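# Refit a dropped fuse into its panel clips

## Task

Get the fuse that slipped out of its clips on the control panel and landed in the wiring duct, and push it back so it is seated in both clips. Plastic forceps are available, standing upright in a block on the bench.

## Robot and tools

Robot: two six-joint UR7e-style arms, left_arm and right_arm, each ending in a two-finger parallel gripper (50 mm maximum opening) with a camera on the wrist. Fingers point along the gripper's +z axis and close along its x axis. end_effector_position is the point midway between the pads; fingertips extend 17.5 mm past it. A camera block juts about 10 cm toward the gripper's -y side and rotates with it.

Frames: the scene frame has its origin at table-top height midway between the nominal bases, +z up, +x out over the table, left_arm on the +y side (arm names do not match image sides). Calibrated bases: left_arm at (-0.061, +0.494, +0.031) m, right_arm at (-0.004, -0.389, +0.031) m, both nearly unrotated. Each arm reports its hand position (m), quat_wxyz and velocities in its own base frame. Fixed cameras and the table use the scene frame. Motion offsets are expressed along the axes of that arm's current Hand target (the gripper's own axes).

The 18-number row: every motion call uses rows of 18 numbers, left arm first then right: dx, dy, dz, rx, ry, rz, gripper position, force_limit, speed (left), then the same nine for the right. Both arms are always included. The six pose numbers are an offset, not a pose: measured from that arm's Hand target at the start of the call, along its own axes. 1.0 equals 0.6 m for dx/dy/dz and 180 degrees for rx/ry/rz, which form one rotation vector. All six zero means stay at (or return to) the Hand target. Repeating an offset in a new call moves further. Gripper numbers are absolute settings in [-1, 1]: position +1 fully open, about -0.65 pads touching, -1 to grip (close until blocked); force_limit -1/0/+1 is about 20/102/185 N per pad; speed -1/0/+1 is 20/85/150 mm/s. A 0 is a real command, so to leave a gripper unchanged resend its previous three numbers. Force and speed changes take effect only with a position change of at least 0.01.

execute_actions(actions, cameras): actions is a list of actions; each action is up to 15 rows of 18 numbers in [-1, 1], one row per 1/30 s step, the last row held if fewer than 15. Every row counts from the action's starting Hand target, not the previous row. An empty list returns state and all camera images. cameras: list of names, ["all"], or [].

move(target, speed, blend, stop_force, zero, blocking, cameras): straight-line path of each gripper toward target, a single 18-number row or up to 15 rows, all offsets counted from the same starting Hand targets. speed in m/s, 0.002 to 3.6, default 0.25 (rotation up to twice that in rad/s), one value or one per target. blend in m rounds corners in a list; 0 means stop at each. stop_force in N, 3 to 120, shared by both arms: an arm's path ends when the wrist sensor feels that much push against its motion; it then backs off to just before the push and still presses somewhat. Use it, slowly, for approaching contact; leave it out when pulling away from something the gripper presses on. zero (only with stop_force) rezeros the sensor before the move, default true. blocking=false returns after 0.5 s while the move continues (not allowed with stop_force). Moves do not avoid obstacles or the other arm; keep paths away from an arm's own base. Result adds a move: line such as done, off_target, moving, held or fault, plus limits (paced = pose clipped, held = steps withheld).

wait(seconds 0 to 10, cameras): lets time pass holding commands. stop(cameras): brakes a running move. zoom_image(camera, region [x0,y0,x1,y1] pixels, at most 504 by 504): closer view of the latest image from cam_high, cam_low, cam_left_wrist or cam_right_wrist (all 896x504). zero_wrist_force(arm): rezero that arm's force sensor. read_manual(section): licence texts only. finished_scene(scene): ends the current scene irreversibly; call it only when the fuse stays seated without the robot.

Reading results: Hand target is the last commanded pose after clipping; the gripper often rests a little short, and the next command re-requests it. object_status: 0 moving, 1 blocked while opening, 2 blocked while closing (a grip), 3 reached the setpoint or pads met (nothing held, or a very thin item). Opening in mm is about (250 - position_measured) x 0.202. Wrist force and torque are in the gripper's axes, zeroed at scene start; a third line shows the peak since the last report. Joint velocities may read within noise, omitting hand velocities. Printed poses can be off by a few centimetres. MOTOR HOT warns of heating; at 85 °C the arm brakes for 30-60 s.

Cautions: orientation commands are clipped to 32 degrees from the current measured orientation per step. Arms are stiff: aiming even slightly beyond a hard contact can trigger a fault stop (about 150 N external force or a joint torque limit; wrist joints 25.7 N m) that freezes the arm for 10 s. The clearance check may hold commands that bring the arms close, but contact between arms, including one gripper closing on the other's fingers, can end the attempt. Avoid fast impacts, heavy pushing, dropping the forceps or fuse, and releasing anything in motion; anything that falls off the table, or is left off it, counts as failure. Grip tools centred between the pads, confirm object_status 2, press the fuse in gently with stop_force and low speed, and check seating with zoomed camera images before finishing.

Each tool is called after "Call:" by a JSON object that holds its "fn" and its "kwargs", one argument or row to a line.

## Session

Call:
{"fn": "execute_actions", "kwargs": {
  "actions": []
}}

Scene clock: 0.00 s.
left_arm: end_effector_position=(+0.9054, +0.0452, +0.2008) position_measured=3 object_status=3 end_effector_quat_wxyz=(-0.166, +0.657, -0.605, +0.418) | right_arm: end_effector_position=(+0.3442, -0.2893, +0.2504) position_measured=3 object_status=3 end_effector_quat_wxyz=(+0.216, +0.797, +0.261, -0.500)
Joint positions: left_arm=[-0.019 -0.782 1.275 -2.966 -1.85 -3.377] | right_arm=[3.143 -1.812 -1.677 -2.257 0.922 1.316]
Joint velocities: within noise
Joint torques (N m): no reading
Wrist force (N): no reading
Wrist torque (N m): no reading
Wrist force, peak (N): no reading
Hand target: left_arm +0.9054, +0.0452, +0.2008; -0.166, +0.657, -0.605, +0.418 | right_arm +0.3442, -0.2893, +0.2504; +0.216, +0.797, +0.261, -0.500
Tool commands: left_gripper/position=+1.0 left_gripper/force_limit=+1.0 left_gripper/speed=+1.0 right_gripper/position=+1.0 right_gripper/force_limit=+1.0 right_gripper/speed=+1.0

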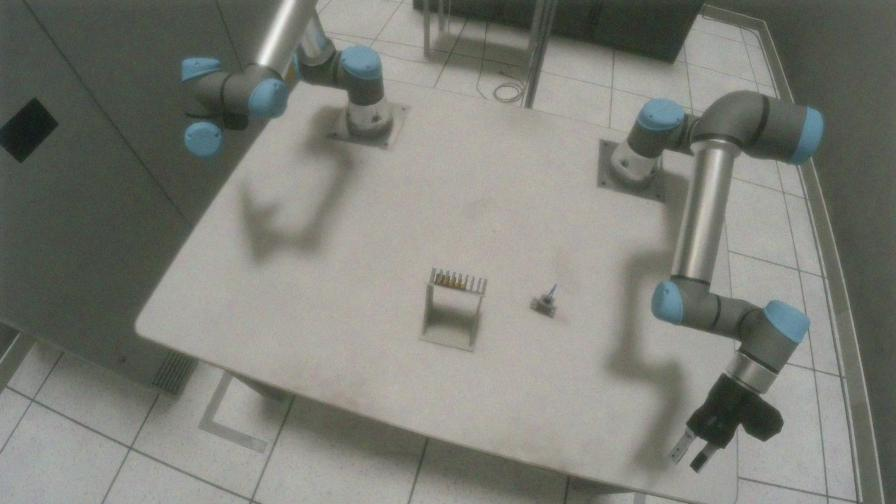

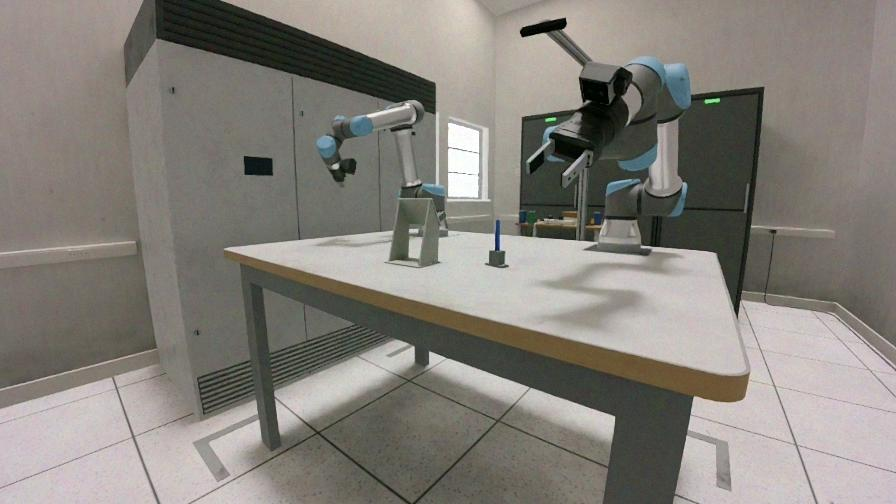

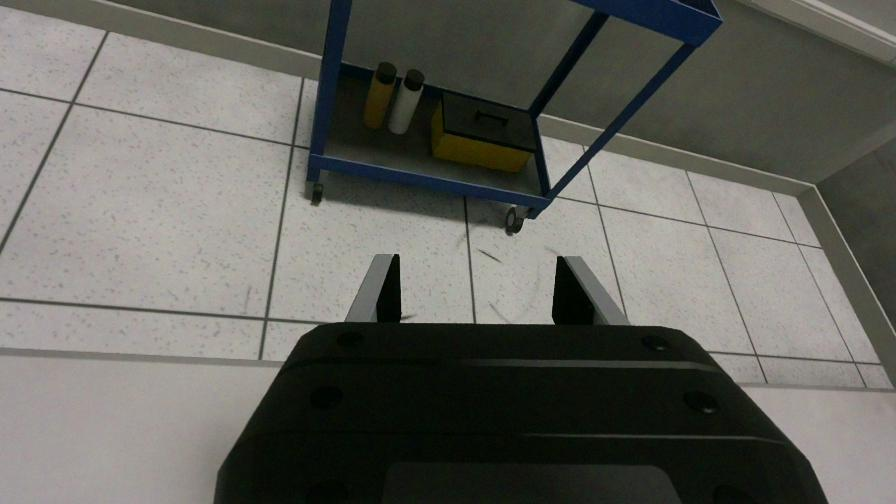

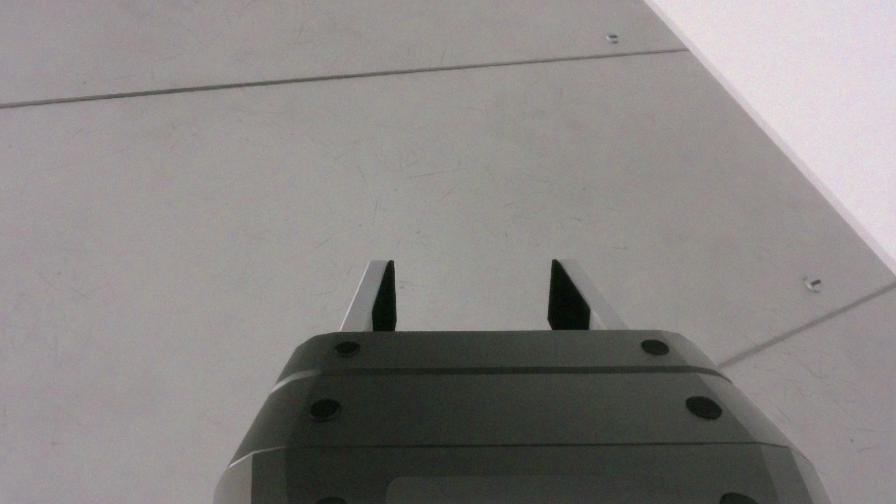

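Call:
{"fn": "move", "kwargs": {
  "target": [
    [0.3248,0.2643,-0.4108,0.02,-0.034,0.045,1,-1,1,0,0,0,0,0,0,1,1,1],
    [0.7535,0.5343,-0.2622,0.041,-0.0688,0.0902,1,-1,1,0,0,0,0,0,0,1,1,1]
  ],
  "speed": 0.4,
  "blend": 0.05,
  "cameras": ["cam_left_wrist","cam_high"]
}}

Call:
{"fn": "zoom_image", "kwargs": {
  "camera": "cam_left_wrist",
  "region": [330, 160, 560, 320]
}}

Scene clock: 14.30 s.
left_arm: end_effector_position=(+0.5395, -0.3991, +0.2201) position_measured=3 object_status=3 end_effector_quat_wxyz=(-0.329, +0.594, -0.643, +0.356) | right_arm: end_effector_position=(+0.3442, -0.2893, +0.2504) position_measured=3 object_status=3 end_effector_quat_wxyz=(+0.216, +0.797, +0.261, -0.500)
Joint positions: left_arm=[-1.143 -1.283 2.055 -3.002 -0.736 -3.905] | right_arm=[3.143 -1.812 -1.677 -2.257 0.922 1.316]
Joint torques (N m): left_arm=[-13.25 -24.61 -27.41 -2.32 3.07 -0.73] | right_arm=[-0.38 35.29 21.95 -0.39 -0.62 -0.06]
Wrist force (N): left_arm=[-0.8 0.0 1.0] | right_arm=[0.1 0.3 0.4]
Wrist torque (N m): left_arm=[0.06 -0.27 -0.34] | right_arm=[0.04 -0.01 0.01]
Wrist force, peak (N): left_arm=[3.8 1.9 1.1] | right_arm=[-0.3 0.5 0.3]
Hand target: left_arm +0.5394, -0.3993, +0.2201; -0.329, +0.594, -0.643, +0.356 | right_arm +0.3442, -0.2893, +0.2504; +0.216, +0.797, +0.261, -0.500
Off the commanded pose: left_arm 0.000 m, 0 deg | right_arm 0.000 m, 0 deg.
move: done
Images, in order (width x height): cam_high 896x504, cam_left_wrist 896x504.

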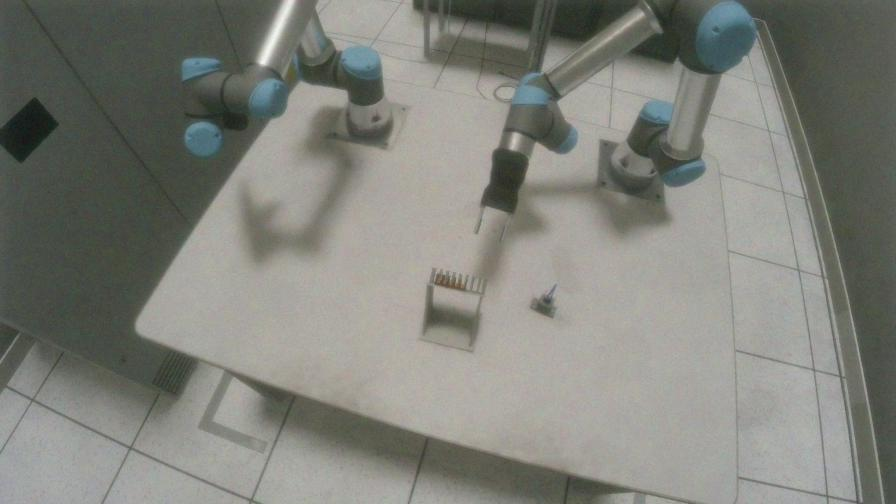

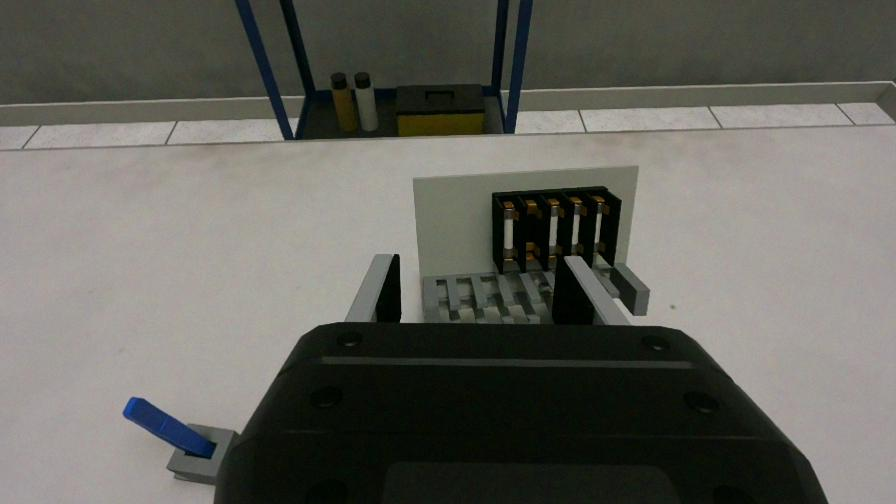

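Scaled by 2.191 from the camera's 896x504 image, which has a finer 1280x720 frame.

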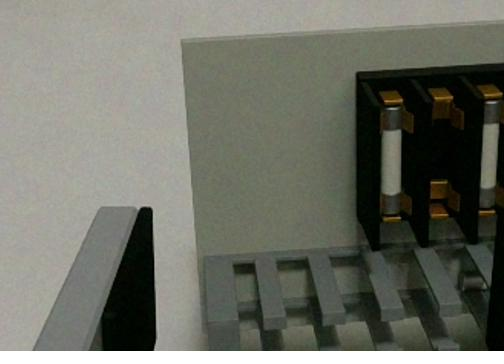

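Call:
{"fn": "zoom_image", "kwargs": {
  "camera": "cam_left_wrist",
  "region": [480, 240, 660, 340]
}}

Call:
{"fn": "move", "kwargs": {
  "target": [0.08,0,-0.03,0,0,0,1,-1,1,0,0,0,0,0,0,1,1,1],
  "cameras": ["cam_left_wrist"]
}}

Call:
{"fn": "zoom_image", "kwargs": {
  "camera": "cam_left_wrist",
  "region": [370, 160, 600, 320]
}}

Scaled by 2.800 from the camera's 896x504 image, which has a finer 1280x720 frame.

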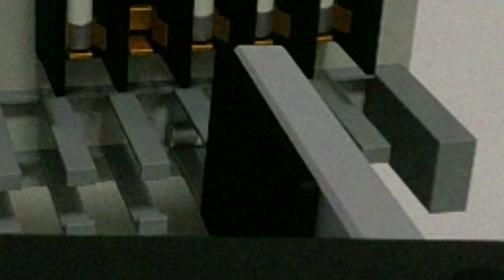

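Scene clock: 18.17 s.
left_arm: end_effector_position=(+0.5204, -0.4460, +0.2296) position_measured=3 object_status=3 end_effector_quat_wxyz=(-0.329, +0.594, -0.643, +0.356) | right_arm: end_effector_position=(+0.3442, -0.2893, +0.2504) position_measured=3 object_status=3 end_effector_quat_wxyz=(+0.216, +0.797, +0.261, -0.500)
Joint positions: left_arm=[-1.215 -1.266 1.979 -2.876 -0.694 -3.994] | right_arm=[3.143 -1.812 -1.677 -2.257 0.922 1.316]
Joint torques (N m): left_arm=[9.1 -48.18 -16 -2.58 0.12 1.99] | right_arm=[-0.45 35.2 21.5 -0.44 -0.52 0]
Wrist force (N): left_arm=[-1.0 -0.3 1.0] | right_arm=[-0.4 0.1 0.1]
Wrist torque (N m): left_arm=[0.01 -0.24 -0.32] | right_arm=[0.02 0.07 0.01]
Wrist force, peak (N): left_arm=[-2.3 0.2 1.7] | right_arm=[-0.4 0.5 0.5]
Hand target: left_arm +0.5205, -0.4459, +0.2296; -0.329, +0.594, -0.643, +0.356 | right_arm +0.3442, -0.2893, +0.2504; +0.216, +0.797, +0.261, -0.500
Off the commanded pose: left_arm 0.000 m, 0 deg | right_arm 0.000 m, 0 deg.
move: done
Images, in order (width x height): cam_left_wrist 896x504.

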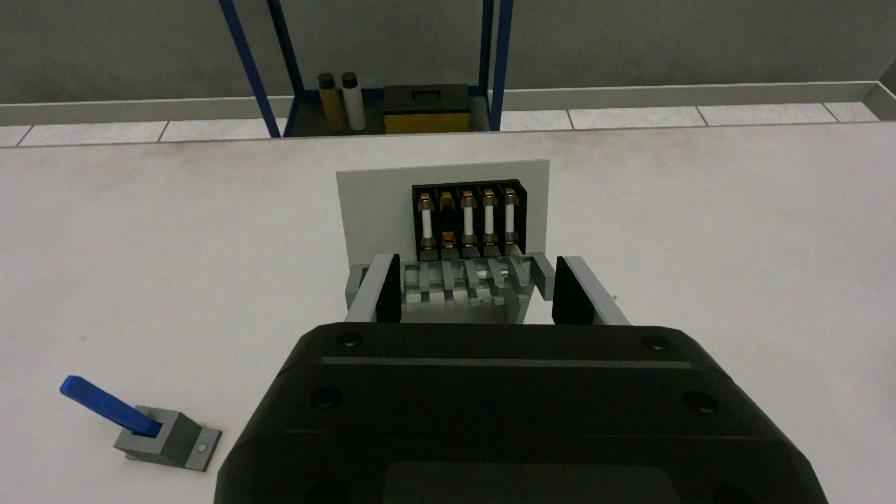

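Scaled by 2.191 from the camera's 896x504 image, which has a finer 1280x720 frame.

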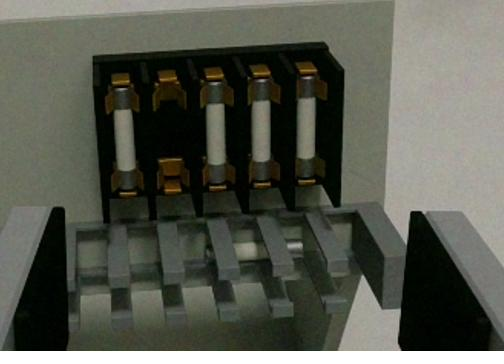

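Call:
{"fn": "move", "kwargs": {
  "target": [-0.3685,-0.0053,0.0072,-0.3222,0.022,0.0406,1,-1,1,0,0,0,0,0,0,1,1,1],
  "speed": 0.3,
  "cameras": ["cam_left_wrist"]
}}

Call:
{"fn": "zoom_image", "kwargs": {
  "camera": "cam_left_wrist",
  "region": [350, 180, 550, 330]
}}

Scene clock: 31.57 s.
left_arm: end_effector_position=(+0.5432, -0.2259, +0.2299) position_measured=3 object_status=3 end_effector_quat_wxyz=(-0.001, -0.626, +0.780, +0.001) | right_arm: end_effector_position=(+0.3442, -0.2893, +0.2504) position_measured=3 object_status=3 end_effector_quat_wxyz=(+0.216, +0.797, +0.261, -0.500)
Joint positions: left_arm=[-0.623 -1.353 1.579 -1.794 -1.571 -3.547] | right_arm=[3.143 -1.812 -1.677 -2.257 0.922 1.316]
Joint torques (N m): left_arm=[4.34 -39.22 -33.15 -1.36 -1.38 2.5] | right_arm=[-0.86 35.01 22.12 -0.38 -0.53 -0.02]
Wrist force (N): left_arm=[-1.3 3.2 -1.1] | right_arm=[-0.2 0.3 0.1]
Wrist torque (N m): left_arm=[-0.06 0.07 0.14] | right_arm=[0.04 0.04 0.01]
Wrist force, peak (N): left_arm=[-3.7 2.4 -1.0] | right_arm=[-0.6 0.6 0.1]
Hand target: left_arm +0.5432, -0.2260, +0.2300; -0.001, -0.626, +0.780, +0.001 | right_arm +0.3442, -0.2893, +0.2504; +0.216, +0.797, +0.261, -0.500
Off the commanded pose: left_arm 0.000 m, 0 deg | right_arm 0.000 m, 0 deg.
move: done
Images, in order (width x height): cam_left_wrist 896x504.

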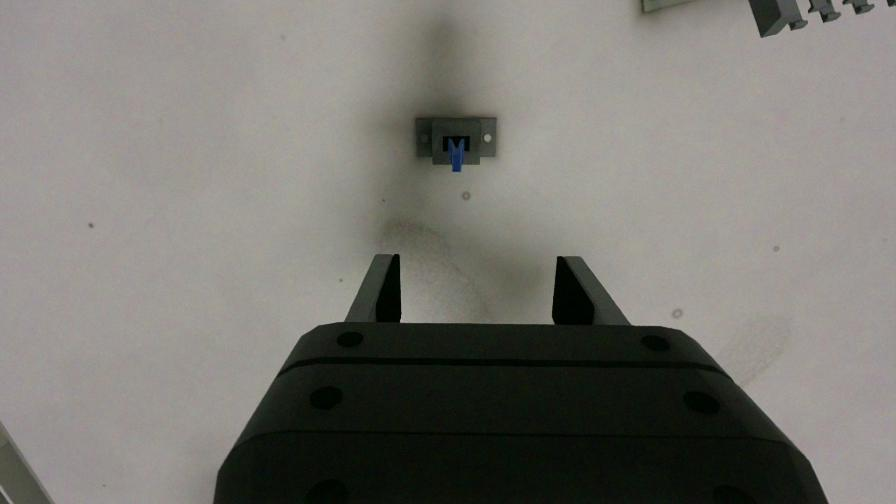

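Scaled by 2.520 from the camera's 896x504 image, which has a finer 1280x720 frame.

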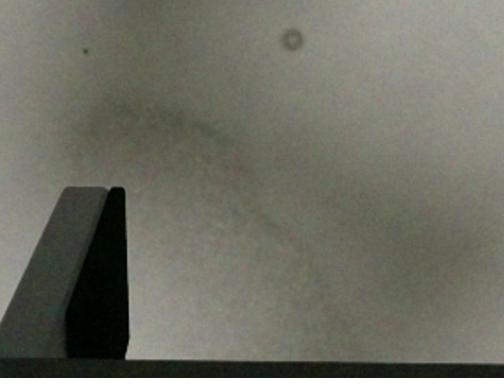

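Call:
{"fn": "move", "kwargs": {
  "target": [-0.005,-0.0325,0.133,0,0,0,1,-1,1,0,0,0,0,0,0,1,1,1],
  "cameras": ["cam_left_wrist"]
}}

Call:
{"fn": "zoom_image", "kwargs": {
  "camera": "cam_left_wrist",
  "region": [380, 150, 580, 325]
}}

Scene clock: 40.90 s.
left_arm: end_effector_position=(+0.5627, -0.2270, +0.1502) position_measured=3 object_status=3 end_effector_quat_wxyz=(-0.001, -0.626, +0.780, +0.001) end_effector_velocity=(+0.001, -0.002, +0.000) end_effector_angular_velocity=(-0.002, -0.003, -0.001) | right_arm: end_effector_position=(+0.3442, -0.2893, +0.2504) position_measured=3 object_status=3 end_effector_quat_wxyz=(+0.216, +0.797, +0.261, -0.500)
Joint positions: left_arm=[-0.605 -1.252 1.662 -1.978 -1.571 -3.529] | right_arm=[3.143 -1.812 -1.677 -2.257 0.922 1.316]
Joint velocities: left_arm=[-0.002 0.001 0 -0.005 0 -0.001] | right_arm=[within noise]
Joint torques (N m): left_arm=[-13.74 -34.41 -23.08 -4.46 1.39 -2.27] | right_arm=[-1.29 34.89 21.94 -0.62 -0.5 0.06]
Wrist force (N): left_arm=[-1.4 3.2 -0.5] | right_arm=[-0.2 0.1 0.3]
Wrist torque (N m): left_arm=[-0.09 0.06 -0.08] | right_arm=[0.01 0.03 0.01]
Wrist force, peak (N): left_arm=[-1.7 4.0 -3.7] | right_arm=[-0.7 0.5 0.1]
Hand target: left_arm +0.5627, -0.2271, +0.1501; -0.001, -0.626, +0.780, +0.001 | right_arm +0.3442, -0.2893, +0.2504; +0.216, +0.797, +0.261, -0.500
Off the commanded pose: left_arm 0.000 m, 0 deg | right_arm 0.000 m, 0 deg.
move: done
Images, in order (width x height): cam_left_wrist 896x504.

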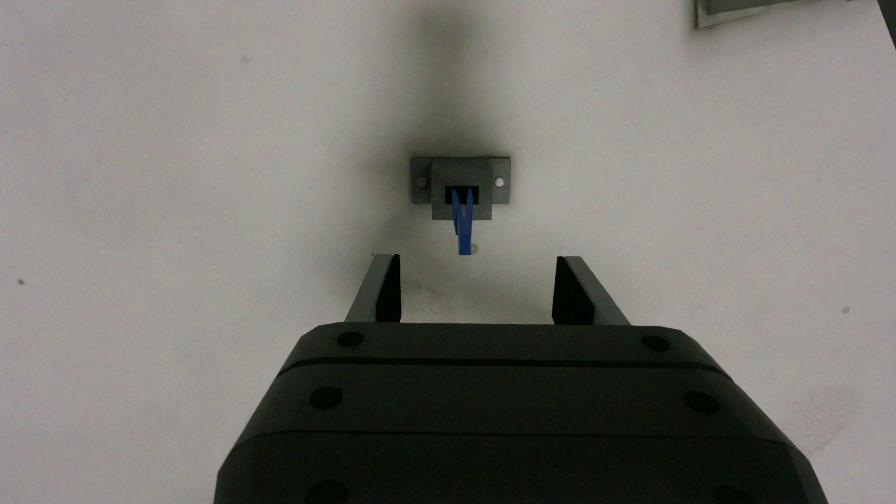

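Scaled by 2.520 from the camera's 896x504 image, which has a finer 1280x720 frame.

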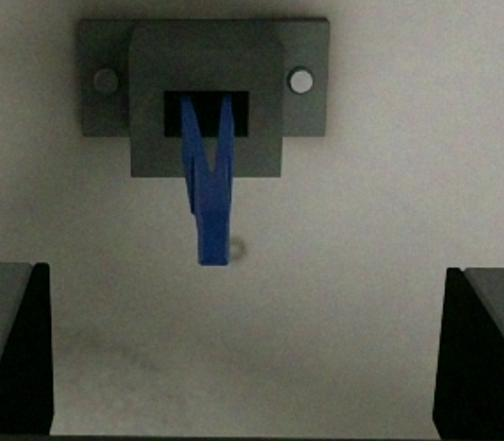

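Call:
{"fn": "move", "kwargs": {
  "target": [-0.0028,0,0.158,0,0,0,1,-1,1,0,0,0,0,0,0,1,1,1],
  "speed": 0.12
}}

Call:
{"fn": "move", "kwargs": {
  "target": [0,0,0,0,0,0,-0.44,-1,0,0,0,0,0,0,0,1,1,1]
}}

Call:
{"fn": "move", "kwargs": {
  "target": [0,0,-0.23,0,0,0,-0.44,-1,0,0,0,0,0,0,0,1,1,1],
  "speed": 0.15,
  "cameras": ["cam_left_wrist"]
}}

Call:
{"fn": "zoom_image", "kwargs": {
  "camera": "cam_left_wrist",
  "region": [400, 200, 540, 325]
}}

Scene clock: 47.70 s.
left_arm: end_effector_position=(+0.5628, -0.2253, +0.0553) position_measured=3 object_status=3 end_effector_quat_wxyz=(-0.001, -0.626, +0.780, +0.001) | right_arm: end_effector_position=(+0.3442, -0.2893, +0.2504) position_measured=3 object_status=3 end_effector_quat_wxyz=(+0.216, +0.797, +0.261, -0.500)
Joint positions: left_arm=[-0.602 -1.14 1.778 -2.207 -1.571 -3.526] | right_arm=[3.143 -1.812 -1.677 -2.257 0.922 1.316]
Joint torques (N m): left_arm=[10.84 -43.68 -24.86 -4.21 1.16 2.22] | right_arm=[-0.39 34.75 20.84 -0.53 -0.57 0.05]
Wrist force (N): left_arm=[-1.6 3.3 -0.5] | right_arm=[-0.2 0.3 0.0]
Wrist torque (N m): left_arm=[-0.08 0.10 -0.09] | right_arm=[0.04 0.03 0.01]
Wrist force, peak (N): left_arm=[-0.7 3.1 -2.9] | right_arm=[-0.5 0.5 0.5]
Hand target: left_arm +0.5628, -0.2254, +0.0553; -0.001, -0.626, +0.780, +0.001 | right_arm +0.3442, -0.2893, +0.2504; +0.216, +0.797, +0.261, -0.500
Off the commanded pose: left_arm 0.000 m, 0 deg | right_arm 0.000 m, 0 deg.
move: done

Scene clock: 48.47 s.
left_arm: end_effector_position=(+0.5628, -0.2253, +0.0554) position_measured=219 object_status=3 end_effector_quat_wxyz=(-0.001, -0.626, +0.780, +0.001) | right_arm: end_effector_position=(+0.3442, -0.2893, +0.2504) position_measured=3 object_status=3 end_effector_quat_wxyz=(+0.216, +0.797, +0.261, -0.500)
Joint positions: left_arm=[-0.602 -1.14 1.778 -2.207 -1.571 -3.526] | right_arm=[3.143 -1.812 -1.677 -2.257 0.922 1.316]
Joint torques (N m): left_arm=[4.09 -36.37 -24.93 -4.49 1.59 0.23] | right_arm=[0.32 34.87 21.51 -0.48 -0.52 0.06]
Wrist force (N): left_arm=[-1.7 3.0 -0.6] | right_arm=[0.1 0.0 0.2]
Wrist torque (N m): left_arm=[-0.13 0.12 -0.09] | right_arm=[0.01 -0.02 0.01]
Wrist force, peak (N): left_arm=[-1.7 3.4 -0.8] | right_arm=[-0.2 0.4 0.2]
Hand target: left_arm +0.5628, -0.2254, +0.0553; -0.001, -0.626, +0.780, +0.001 | right_arm +0.3442, -0.2893, +0.2504; +0.216, +0.797, +0.261, -0.500
Off the commanded pose: left_arm 0.000 m, 0 deg | right_arm 0.000 m, 0 deg.
move: done

Scene clock: 49.87 s.
left_arm: end_effector_position=(+0.5631, -0.2255, +0.1933) position_measured=219 object_status=3 end_effector_quat_wxyz=(-0.001, -0.626, +0.780, +0.001) | right_arm: end_effector_position=(+0.3442, -0.2893, +0.2504) position_measured=3 object_status=3 end_effector_quat_wxyz=(+0.216, +0.797, +0.261, -0.500)
Joint positions: left_arm=[-0.602 -1.287 1.593 -1.873 -1.571 -3.526] | right_arm=[3.143 -1.812 -1.677 -2.257 0.922 1.316]
Joint torques (N m): left_arm=[12.99 -35.87 -30.08 -1.95 0.46 2.66] | right_arm=[0.1 34.92 21.49 -0.5 -0.57 -0.06]
Wrist force (N): left_arm=[-1.3 3.3 -0.7] | right_arm=[-0.3 0.1 0.1]
Wrist torque (N m): left_arm=[-0.06 0.06 -0.08] | right_arm=[0.01 0.06 0.01]
Wrist force, peak (N): left_arm=[-1.6 3.2 -3.6] | right_arm=[-0.3 0.3 0.5]
Hand target: left_arm +0.5632, -0.2255, +0.1933; -0.001, -0.626, +0.780, +0.001 | right_arm +0.3442, -0.2893, +0.2504; +0.216, +0.797, +0.261, -0.500
Off the commanded pose: left_arm 0.000 m, 0 deg | right_arm 0.000 m, 0 deg.
move: done
Images, in order (width x height): cam_left_wrist 896x504.

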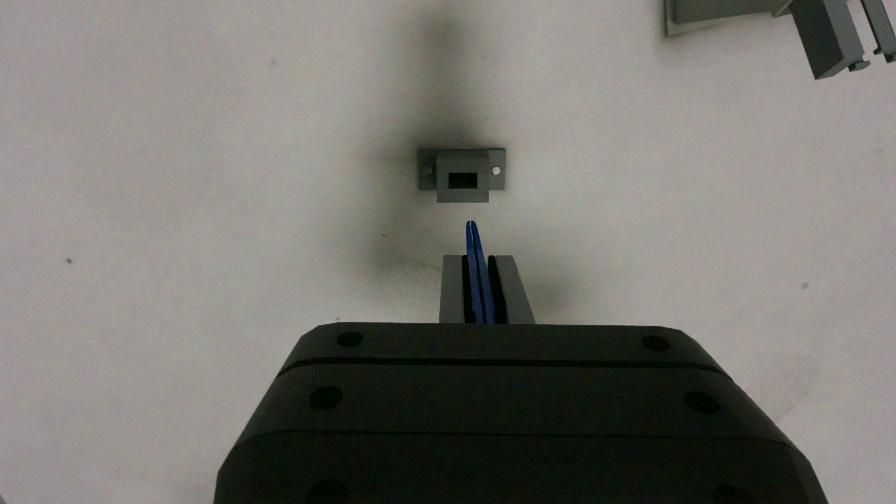

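Scaled by 3.600 from the camera's 896x504 image, which has a finer 1280x720 frame.

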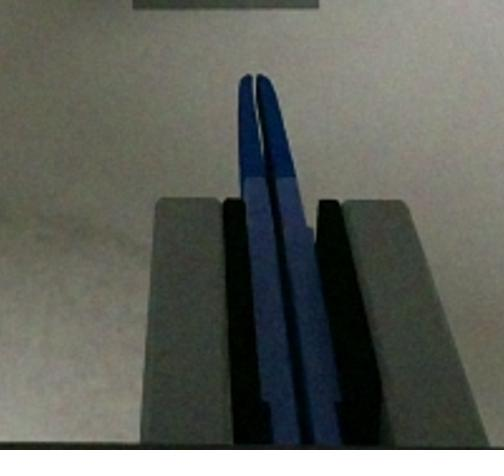

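Call:
{"fn": "move", "kwargs": {
  "target": [
    [0.4273,0.0132,0.005,0.3209,-0.036,-0.065,-0.44,-1,0,0,0,0,0,0,0,1,1,1],
    [0.4273,0.0132,0.005,0.2862,0.2283,-0.5164,-0.44,-1,0,0,0,0,0,0,0,1,1,1],
    [0.415,-0.0458,0.0808,0.2862,0.2283,-0.5164,-0.365,-1,-1,0,0,0,0,0,0,1,1,1]
  ],
  "speed": 0.35,
  "cameras": ["cam_left_wrist"]
}}

Call:
{"fn": "zoom_image", "kwargs": {
  "camera": "cam_left_wrist",
  "region": [380, 150, 580, 325]
}}

Scene clock: 82.13 s.
left_arm: end_effector_position=(+0.5324, -0.4731, +0.1471) position_measured=219 object_status=3 end_effector_quat_wxyz=(-0.002, +0.875, +0.004, +0.484) | right_arm: end_effector_position=(+0.3442, -0.2893, +0.2504) position_measured=3 object_status=3 end_effector_quat_wxyz=(+0.216, +0.797, +0.261, -0.500)
Joint positions: left_arm=[-1.225 -1.063 1.915 -2.906 -0.645 -5.702] | right_arm=[3.143 -1.812 -1.677 -2.257 0.922 1.316]
Joint torques (N m): left_arm=[-0.15 -42.39 -17.19 -3.93 1.57 0.6] | right_arm=[-1.11 34.93 21.45 -0.79 -0.45 -0.02]
Wrist force (N): left_arm=[0.7 1.8 -3.4] | right_arm=[-0.1 0.2 0.3]
Wrist torque (N m): left_arm=[-0.55 0.40 0.73] | right_arm=[0.03 0.02 0.01]
Wrist force, peak (N): left_arm=[-4.5 9.0 -102.4] | right_arm=[-0.4 0.5 0.4]
Hand target: left_arm +0.5324, -0.4731, +0.1471; -0.002, +0.875, +0.004, +0.484 (not the last commanded pose) | right_arm +0.3442, -0.2893, +0.2504; +0.216, +0.797, +0.261, -0.500
Tool commands: left_gripper/position=-0.443137 left_gripper/force_limit=-1.0 left_gripper/speed=+0.003922 right_gripper/position=+1.0 right_gripper/force_limit=+1.0 right_gripper/speed=+1.0
Off the commanded pose: left_arm 0.005 m, 0 deg | right_arm 0.000 m, 0 deg.
FORCE FAULT: contact force on the left arm reached its limit, and that arm stopped. The contact can be on any part of that arm, not only on its tool. That arm's remaining commands of this call were not run. That arm is still stopped at the end of this call. That arm stays stopped for about 10 more seconds. Until then a move that you send moves the other arm only, and its call returns only when the move has ended. Once the stop has ended, the next robot result says so. If the stop ends while you think or write, that arm runs what you send next, counted from a new Hand target: where the arm stands when the stop ends. While its stop runs, that arm takes no new command, but its gripper still runs the gripper command that each later call begins with. Until it ends, the stop uses up actions while you think or wait. An arm that is not stopped still takes commands.
move: fault (left_arm); path passed 2 of 3 targets; target 3's new numbers were not sent
Images, in order (width x height): cam_left_wrist 896x504.

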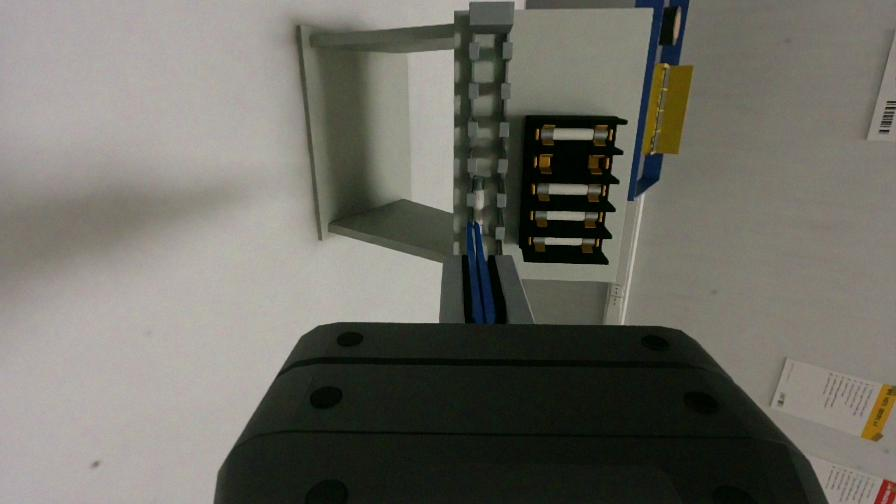

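Scaled by 2.520 from the camera's 896x504 image, which has a finer 1280x720 frame.

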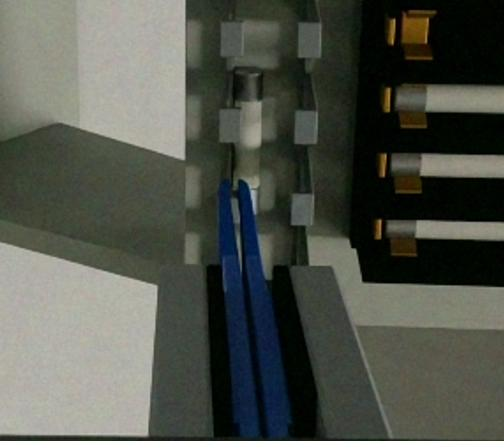

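Call:
{"fn": "wait", "kwargs": {
  "seconds": 6
}}

Call:
{"fn": "move", "kwargs": {
  "target": [0,0,-0.04,0,0,0,-0.44,-1,0,0,0,0,0,0,0,1,1,1],
  "speed": 0.1,
  "cameras": ["cam_left_wrist"]
}}

Call:
{"fn": "zoom_image", "kwargs": {
  "camera": "cam_left_wrist",
  "region": [400, 140, 540, 280]
}}

Scene clock: 92.93 s.
left_arm: end_effector_position=(+0.5324, -0.4731, +0.1471) position_measured=219 object_status=3 end_effector_quat_wxyz=(-0.002, +0.875, +0.004, +0.484) | right_arm: end_effector_position=(+0.3442, -0.2893, +0.2504) position_measured=3 object_status=3 end_effector_quat_wxyz=(+0.216, +0.797, +0.261, -0.500)
Joint positions: left_arm=[-1.225 -1.063 1.915 -2.906 -0.645 -5.702] | right_arm=[3.143 -1.812 -1.677 -2.257 0.922 1.316]
Joint torques (N m): left_arm=[-0.59 -41.64 -17.33 -3.87 1.79 0.5] | right_arm=[-0.86 34.92 21.54 -0.84 -0.42 0.01]
Wrist force (N): left_arm=[0.8 2.3 -3.3] | right_arm=[-0.1 0.0 0.5]
Wrist torque (N m): left_arm=[-0.47 0.42 0.73] | right_arm=[0.01 0.02 0.01]
Wrist force, peak (N): left_arm=[1.2 2.7 -3.8] | right_arm=[0.2 0.4 0.7]
Hand target: left_arm +0.5324, -0.4731, +0.1471; -0.002, +0.875, +0.004, +0.484 (not the last commanded pose) | right_arm +0.3442, -0.2893, +0.2504; +0.216, +0.797, +0.261, -0.500
Tool commands: left_gripper/position=-0.443137 left_gripper/force_limit=-1.0 left_gripper/speed=+0.003922 right_gripper/position=+1.0 right_gripper/force_limit=+1.0 right_gripper/speed=+1.0
Off the commanded pose: left_arm 0.005 m, 0 deg | right_arm 0.000 m, 0 deg.
FORCE FAULT, CONTINUED: the left arm's stop, for the force fault that an earlier result reported, is over. The rest of the stop counts as 19 of the actions that you can send in this scene. That arm's target is now where it stood when the stop ended, not its last command. That arm accepts commands again.
wait: 6.00 s; at rest from the start

Scene clock: 93.70 s.
left_arm: end_effector_position=(+0.5120, -0.4733, +0.1599) position_measured=219 object_status=3 end_effector_quat_wxyz=(-0.002, +0.875, +0.004, +0.484) | right_arm: end_effector_position=(+0.3442, -0.2893, +0.2504) position_measured=3 object_status=3 end_effector_quat_wxyz=(+0.216, +0.797, +0.261, -0.500)
Joint positions: left_arm=[-1.26 -1.116 1.944 -2.84 -0.629 -5.755] | right_arm=[3.143 -1.812 -1.677 -2.257 0.922 1.316]
Joint torques (N m): left_arm=[12.33 -30.58 -26.72 -4.57 0.25 2.89] | right_arm=[0.04 35.31 20.74 -0.85 -0.46 -0.08]
Wrist force (N): left_arm=[0.8 2.1 0.1] | right_arm=[-0.2 0.1 0.1]
Wrist torque (N m): left_arm=[-0.53 0.36 0.52] | right_arm=[0.01 0.04 0.01]
Wrist force, peak (N): left_arm=[1.3 2.1 -3.8] | right_arm=[0.1 0.5 0.1]
Hand target: left_arm +0.5121, -0.4733, +0.1599; -0.002, +0.875, +0.004, +0.484 | right_arm +0.3442, -0.2893, +0.2504; +0.216, +0.797, +0.261, -0.500
Off the commanded pose: left_arm 0.000 m, 0 deg | right_arm 0.000 m, 0 deg.
move: done
Images, in order (width x height): cam_left_wrist 896x504.

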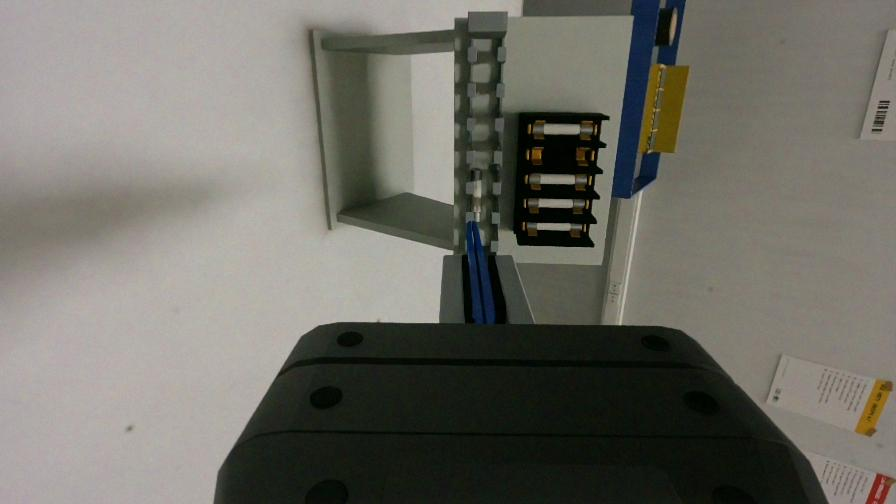

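Scaled by 3.600 from the camera's 896x504 image, which has a finer 1280x720 frame.

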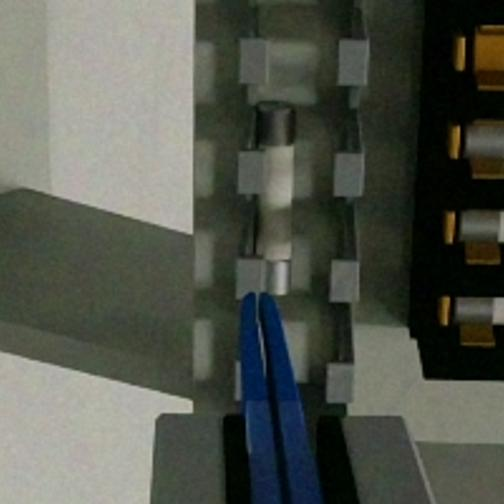

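Call:
{"fn": "move", "kwargs": {
  "target": [
    [0.0115,-0.0092,0,0,0,0,-0.44,-1,0,0,0,0,0,0,0,1,1,1],
    [0.0115,-0.0092,0,0,0,0,-0.40,-1,-1,0,0,0,0,0,0,1,1,1],
    [0.0115,-0.0092,0.028,0,0,0,-0.40,-1,-1,0,0,0,0,0,0,1,1,1]
  ],
  "speed": 0.05,
  "cameras": ["cam_left_wrist"]
}}

Call:
{"fn": "zoom_image", "kwargs": {
  "camera": "cam_left_wrist",
  "region": [400, 140, 540, 280]
}}

Scene clock: 113.17 s.
left_arm: end_effector_position=(+0.5301, -0.4675, +0.1567) position_measured=212 object_status=3 end_effector_quat_wxyz=(-0.002, +0.875, +0.004, +0.483) end_effector_velocity=(-0.001, +0.001, +0.000) end_effector_angular_velocity=(+0.001, +0.001, +0.001) | right_arm: end_effector_position=(+0.3442, -0.2893, +0.2504) position_measured=3 object_status=3 end_effector_quat_wxyz=(+0.216, +0.797, +0.261, -0.500)
Joint positions: left_arm=[-1.225 -1.091 1.928 -2.889 -0.645 -5.703] | right_arm=[3.143 -1.812 -1.677 -2.257 0.922 1.316]
Joint velocities: left_arm=[-0.002 -0.003 0.003 0.005 0.001 -0.005] | right_arm=[within noise]
Joint torques (N m): left_arm=[-14.92 -54.31 -8.87 -1.79 3.38 -2.22] | right_arm=[-0.53 35.2 20.59 -0.88 -0.34 -0.02]
Wrist force (N): left_arm=[1.3 2.0 0.3] | right_arm=[-0.2 -0.2 -0.1]
Wrist torque (N m): left_arm=[-0.53 0.31 0.59] | right_arm=[-0.03 0.04 0.01]
Wrist force, peak (N): left_arm=[0.8 2.7 -1.0] | right_arm=[-0.4 0.6 0.1]
Hand target: left_arm +0.5300, -0.4676, +0.1568; -0.002, +0.875, +0.004, +0.484 | right_arm +0.3442, -0.2893, +0.2504; +0.216, +0.797, +0.261, -0.500
Off the commanded pose: left_arm 0.000 m, 0 deg | right_arm 0.000 m, 0 deg.
move: done
Images, in order (width x height): cam_left_wrist 896x504.

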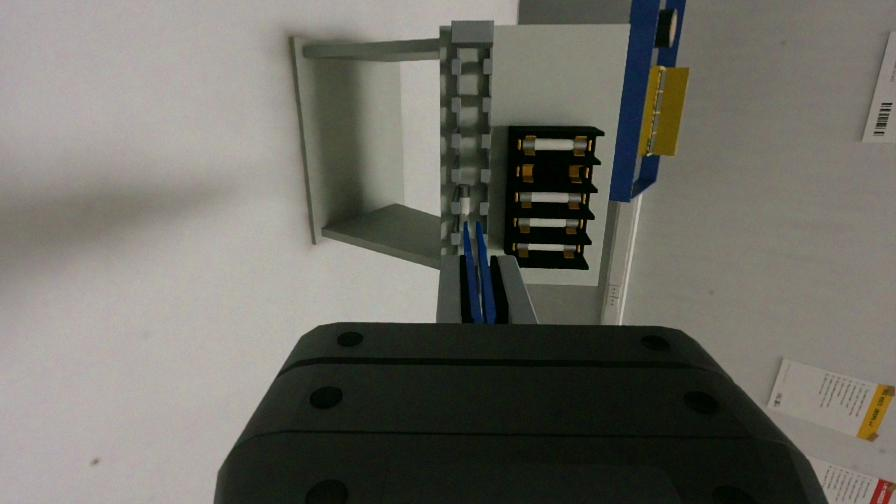

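Scaled by 3.600 from the camera's 896x504 image, which has a finer 1280x720 frame.

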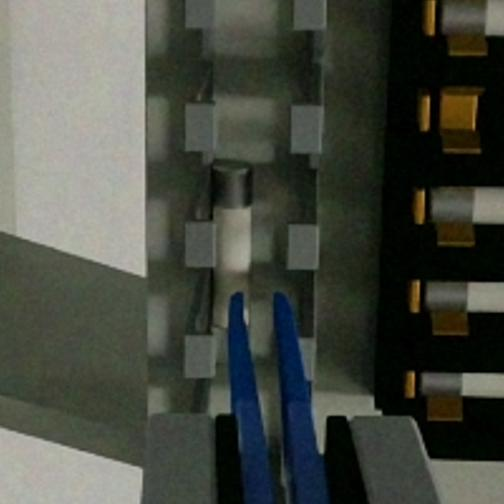

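Call:
{"fn": "move", "kwargs": {
  "target": [
    [0,0,0.0217,0,0,0,-0.40,-1,-1,0,0,0,0,0,0,1,1,1]
  ],
  "speed": 0.02,
  "stop_force": 8
}}

Call:
{"fn": "move", "kwargs": {
  "target": [
    [-0.0028,0,0,0,0,0,-0.36,-1,-1,0,0,0,0,0,0,1,1,1]
  ],
  "speed": 0.02,
  "cameras": ["cam_left_wrist"]
}}

Call:
{"fn": "zoom_image", "kwargs": {
  "camera": "cam_left_wrist",
  "region": [400, 160, 520, 280]
}}

Scene clock: 124.47 s.
left_arm: end_effector_position=(+0.5410, -0.4675, +0.1498) position_measured=212 object_status=3 end_effector_quat_wxyz=(-0.002, +0.875, +0.004, +0.484) | right_arm: end_effector_position=(+0.3442, -0.2893, +0.2504) position_measured=3 object_status=3 end_effector_quat_wxyz=(+0.216, +0.797, +0.261, -0.500)
Joint positions: left_arm=[-1.207 -1.063 1.911 -2.923 -0.654 -5.676] | right_arm=[3.143 -1.812 -1.677 -2.257 0.922 1.316]
Joint torques (N m): left_arm=[-15.32 -53.2 -9.16 -1.96 3.44 -2.33] | right_arm=[-0.7 34.76 20.94 -0.85 -0.28 0.05]
Wrist force (N): left_arm=[0.7 2.8 0.3] | right_arm=[-0.2 0.0 0.3]
Wrist torque (N m): left_arm=[-0.43 0.40 0.56] | right_arm=[-0.01 0.03 0.01]
Wrist force, peak (N): left_arm=[0.7 2.8 0.3] | right_arm=[-0.2 0.6 0.2]
Hand target: left_arm +0.5410, -0.4675, +0.1498; -0.002, +0.875, +0.004, +0.484 | right_arm +0.3442, -0.2893, +0.2504; +0.216, +0.797, +0.261, -0.500
Off the commanded pose: left_arm 0.000 m, 0 deg | right_arm 0.000 m, 0 deg.
move: done

Scene clock: 125.17 s.
left_arm: end_effector_position=(+0.5401, -0.4675, +0.1484) position_measured=206 object_status=3 end_effector_quat_wxyz=(-0.002, +0.875, +0.004, +0.484) | right_arm: end_effector_position=(+0.3442, -0.2893, +0.2504) position_measured=3 object_status=3 end_effector_quat_wxyz=(+0.216, +0.797, +0.261, -0.500)
Joint positions: left_arm=[-1.208 -1.061 1.913 -2.925 -0.653 -5.678] | right_arm=[3.143 -1.812 -1.677 -2.257 0.922 1.316]
Joint torques (N m): left_arm=[-11.93 -34.23 -11.96 -4.09 3.11 -1.65] | right_arm=[-0.68 35.71 21.03 -0.87 -0.39 0.02]
Wrist force (N): left_arm=[0.7 2.6 0.5] | right_arm=[0.2 0.0 0.3]
Wrist torque (N m): left_arm=[-0.45 0.40 0.74] | right_arm=[0.01 -0.01 0.01]
Wrist force, peak (N): left_arm=[0.9 2.7 0.3] | right_arm=[-0.2 0.3 0.5]
Hand target: left_arm +0.5401, -0.4675, +0.1484; -0.002, +0.875, +0.004, +0.484 | right_arm +0.3442, -0.2893, +0.2504; +0.216, +0.797, +0.261, -0.500
Off the commanded pose: left_arm 0.000 m, 0 deg | right_arm 0.000 m, 0 deg.
move: done
Images, in order (width x height): cam_left_wrist 896x504.

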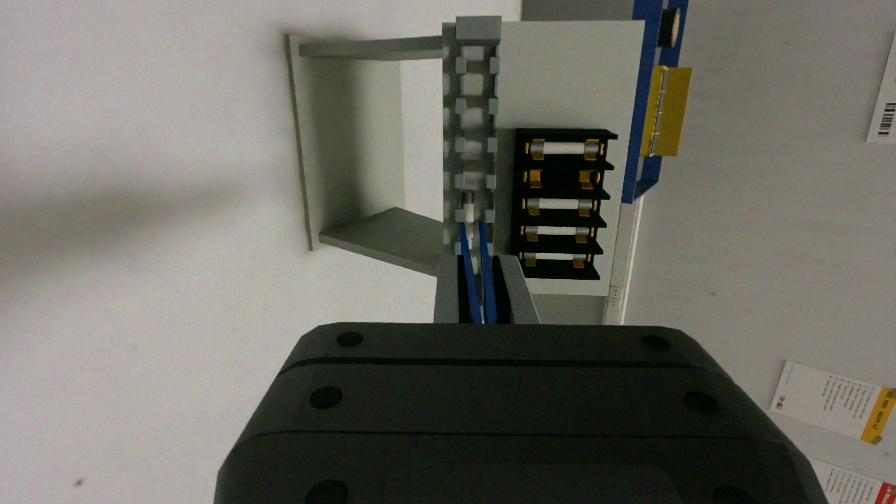

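Scaled by 4.200 from the camera's 896x504 image, which has a finer 1280x720 frame.

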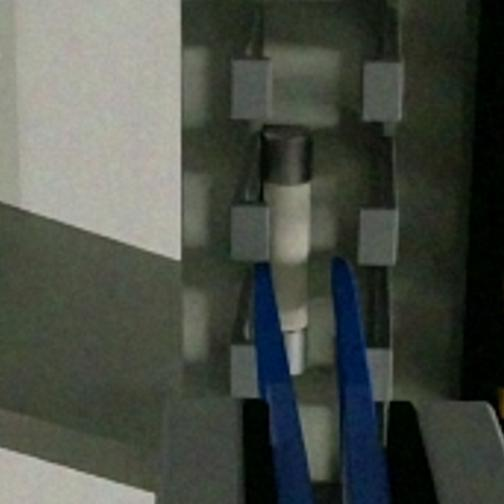

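Call:
{"fn": "move", "kwargs": {
  "target": [
    [-0.0015,0,0,0,0,0,-0.352,-1,-1,0,0,0,0,0,0,1,1,1]
  ],
  "speed": 0.02
}}

Call:
{"fn": "move", "kwargs": {
  "target": [
    [0,0,0.045,0,0,0,-0.352,-1,-1,0,0,0,0,0,0,1,1,1]
  ],
  "speed": 0.012,
  "stop_force": 5,
  "cameras": ["cam_left_wrist"]
}}

Call:
{"fn": "zoom_image", "kwargs": {
  "camera": "cam_left_wrist",
  "region": [400, 160, 520, 280]
}}

Scene clock: 132.63 s.
left_arm: end_effector_position=(+0.5396, -0.4675, +0.1477) position_measured=205 object_status=3 end_effector_quat_wxyz=(-0.002, +0.875, +0.004, +0.484) | right_arm: end_effector_position=(+0.3442, -0.2893, +0.2504) position_measured=3 object_status=3 end_effector_quat_wxyz=(+0.216, +0.797, +0.261, -0.500)
Joint positions: left_arm=[-1.209 -1.061 1.915 -2.926 -0.652 -5.679] | right_arm=[3.143 -1.812 -1.677 -2.257 0.922 1.316]
Joint torques (N m): left_arm=[-15.09 -33.02 -10.03 -4.37 3.22 -1.81] | right_arm=[-0.59 35.49 20.86 -0.85 -0.45 -0.01]
Wrist force (N): left_arm=[1.2 2.2 0.5] | right_arm=[-0.1 0.1 0.1]
Wrist torque (N m): left_arm=[-0.51 0.33 0.75] | right_arm=[0.02 0.03 0.01]
Wrist force, peak (N): left_arm=[1.4 2.6 0.5] | right_arm=[0.0 0.6 0.2]
Hand target: left_arm +0.5396, -0.4675, +0.1477; -0.002, +0.875, +0.004, +0.484 | right_arm +0.3442, -0.2893, +0.2504; +0.216, +0.797, +0.261, -0.500
Off the commanded pose: left_arm 0.000 m, 0 deg | right_arm 0.000 m, 0 deg.
move: done

Scene clock: 136.00 s.
left_arm: end_effector_position=(+0.5621, -0.4672, +0.1335) position_measured=205 object_status=3 end_effector_quat_wxyz=(-0.002, +0.875, +0.004, +0.484) | right_arm: end_effector_position=(+0.3442, -0.2893, +0.2504) position_measured=3 object_status=3 end_effector_quat_wxyz=(+0.216, +0.797, +0.261, -0.500)
Joint positions: left_arm=[-1.171 -1.002 1.877 -2.988 -0.671 -5.626] | right_arm=[3.143 -1.812 -1.677 -2.257 0.922 1.316]
Joint torques (N m): left_arm=[-13.61 -55.91 -7.4 -3.69 3.25 -2.24] | right_arm=[-0.68 35.5 20.71 -0.93 -0.24 0]
Wrist force (N): left_arm=[1.0 2.5 -2.8] | right_arm=[-0.2 0.1 0.1]
Wrist torque (N m): left_arm=[-0.51 0.38 0.59] | right_arm=[0.02 0.04 0.01]
Wrist force, peak (N): left_arm=[1.5 1.1 -19.0] | right_arm=[-0.4 0.3 0.3]
Hand target: left_arm +0.5621, -0.4672, +0.1335; -0.002, +0.875, +0.004, +0.484 | right_arm +0.3442, -0.2893, +0.2504; +0.216, +0.797, +0.261, -0.500
Off the commanded pose: left_arm 0.000 m, 0 deg | right_arm 0.000 m, 0 deg.
move: contact (left_arm)
Images, in order (width x height): cam_left_wrist 896x504.

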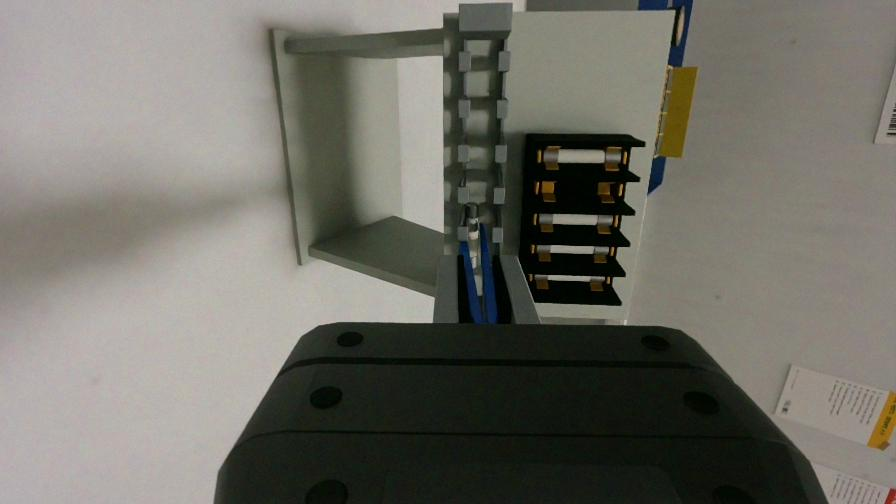

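Scaled by 4.200 from the camera's 896x504 image, which has a finer 1280x720 frame.

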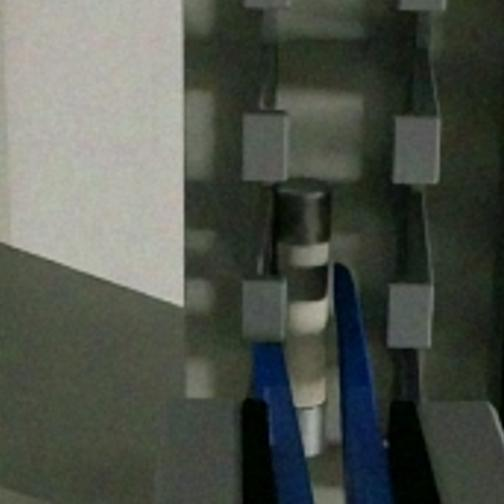

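Call:
{"fn": "move", "kwargs": {
  "target": [
    [0,0.0017,-0.0025,0,0,0,-0.352,-1,-1,0,0,0,0,0,0,1,1,1],
    [0,0.0017,-0.0025,0,0,0,-0.5,-1,-1,0,0,0,0,0,0,1,1,1]
  ],
  "speed": 0.03
}}

Call:
{"fn": "move", "kwargs": {
  "target": [
    [0,0.0017,-0.07,0,0,0,-0.5,-1,-1,0,0,0,0,0,0,1,1,1]
  ],
  "speed": 0.06,
  "stop_force": 15,
  "cameras": ["cam_left_wrist"]
}}

Call:
{"fn": "zoom_image", "kwargs": {
  "camera": "cam_left_wrist",
  "region": [400, 160, 520, 280]
}}

Scene clock: 144.03 s.
left_arm: end_effector_position=(+0.5608, -0.4683, +0.1343) position_measured=221 object_status=2 end_effector_quat_wxyz=(-0.002, +0.875, +0.004, +0.484) | right_arm: end_effector_position=(+0.3442, -0.2893, +0.2504) position_measured=3 object_status=3 end_effector_quat_wxyz=(+0.216, +0.797, +0.261, -0.500)
Joint positions: left_arm=[-1.174 -1.005 1.876 -2.983 -0.67 -5.63] | right_arm=[3.143 -1.812 -1.677 -2.257 0.922 1.316]
Joint torques (N m): left_arm=[-1.55 -45.07 -26.34 -4.62 1.69 2.18] | right_arm=[-0.11 35.42 20.23 -0.94 -0.38 0.01]
Wrist force (N): left_arm=[1.0 2.4 -0.1] | right_arm=[0.1 0.2 0.1]
Wrist torque (N m): left_arm=[-0.47 0.36 0.73] | right_arm=[0.03 -0.02 0.01]
Wrist force, peak (N): left_arm=[1.4 2.7 -3.0] | right_arm=[-0.2 0.8 -0.1]
Hand target: left_arm +0.5609, -0.4683, +0.1343; -0.002, +0.875, +0.004, +0.484 | right_arm +0.3442, -0.2893, +0.2504; +0.216, +0.797, +0.261, -0.500
Off the commanded pose: left_arm 0.000 m, 0 deg | right_arm 0.000 m, 0 deg.
move: done

Scene clock: 145.80 s.
left_arm: end_effector_position=(+0.5253, -0.4697, +0.1567) position_measured=221 object_status=2 end_effector_quat_wxyz=(-0.002, +0.875, +0.004, +0.484) | right_arm: end_effector_position=(+0.3442, -0.2893, +0.2504) position_measured=3 object_status=3 end_effector_quat_wxyz=(+0.216, +0.797, +0.261, -0.500)
Joint positions: left_arm=[-1.235 -1.095 1.931 -2.878 -0.64 -5.717] | right_arm=[3.143 -1.812 -1.677 -2.257 0.922 1.316]
Joint torques (N m): left_arm=[13.11 -30.84 -26.08 -2.1 0.21 1.34] | right_arm=[-0.92 34.99 21.07 -0.89 -0.33 -0.08]
Wrist force (N): left_arm=[1.0 2.2 0.2] | right_arm=[-0.1 0.1 0.4]
Wrist torque (N m): left_arm=[-0.51 0.32 0.53] | right_arm=[0.02 0.02 0.00]
Wrist force, peak (N): left_arm=[1.1 2.6 1.3] | right_arm=[-0.4 0.3 0.3]
Hand target: left_arm +0.5253, -0.4697, +0.1567; -0.002, +0.875, +0.004, +0.484 | right_arm +0.3442, -0.2893, +0.2504; +0.216, +0.797, +0.261, -0.500
Off the commanded pose: left_arm 0.000 m, 0 deg | right_arm 0.000 m, 0 deg.
move: done
Images, in order (width x height): cam_left_wrist 896x504.

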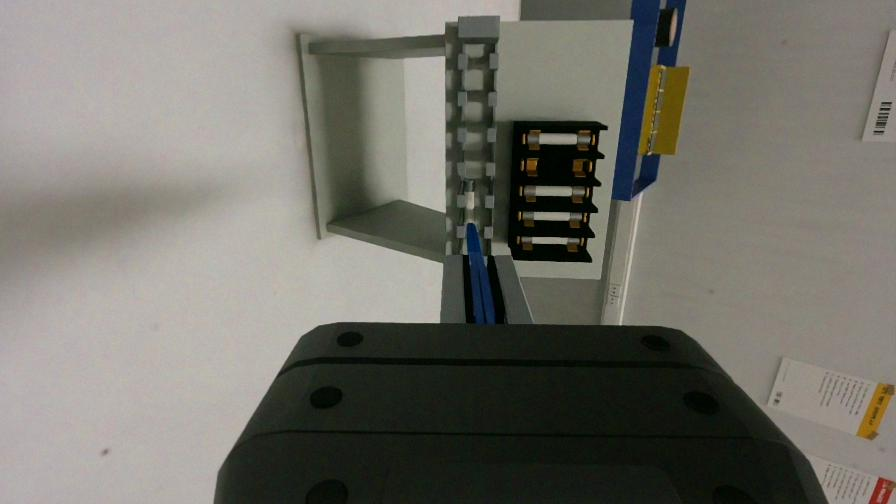

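Scaled by 4.200 from the camera's 896x504 image, which has a finer 1280x720 frame.

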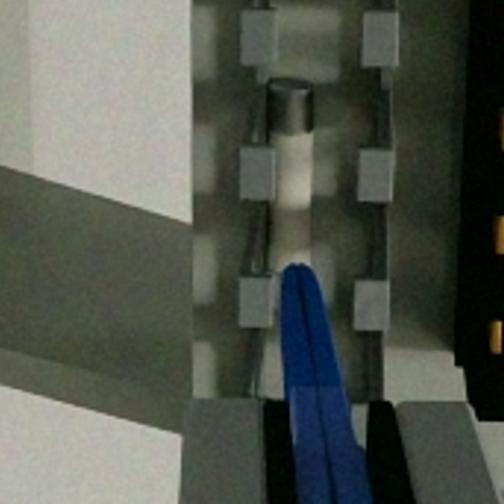

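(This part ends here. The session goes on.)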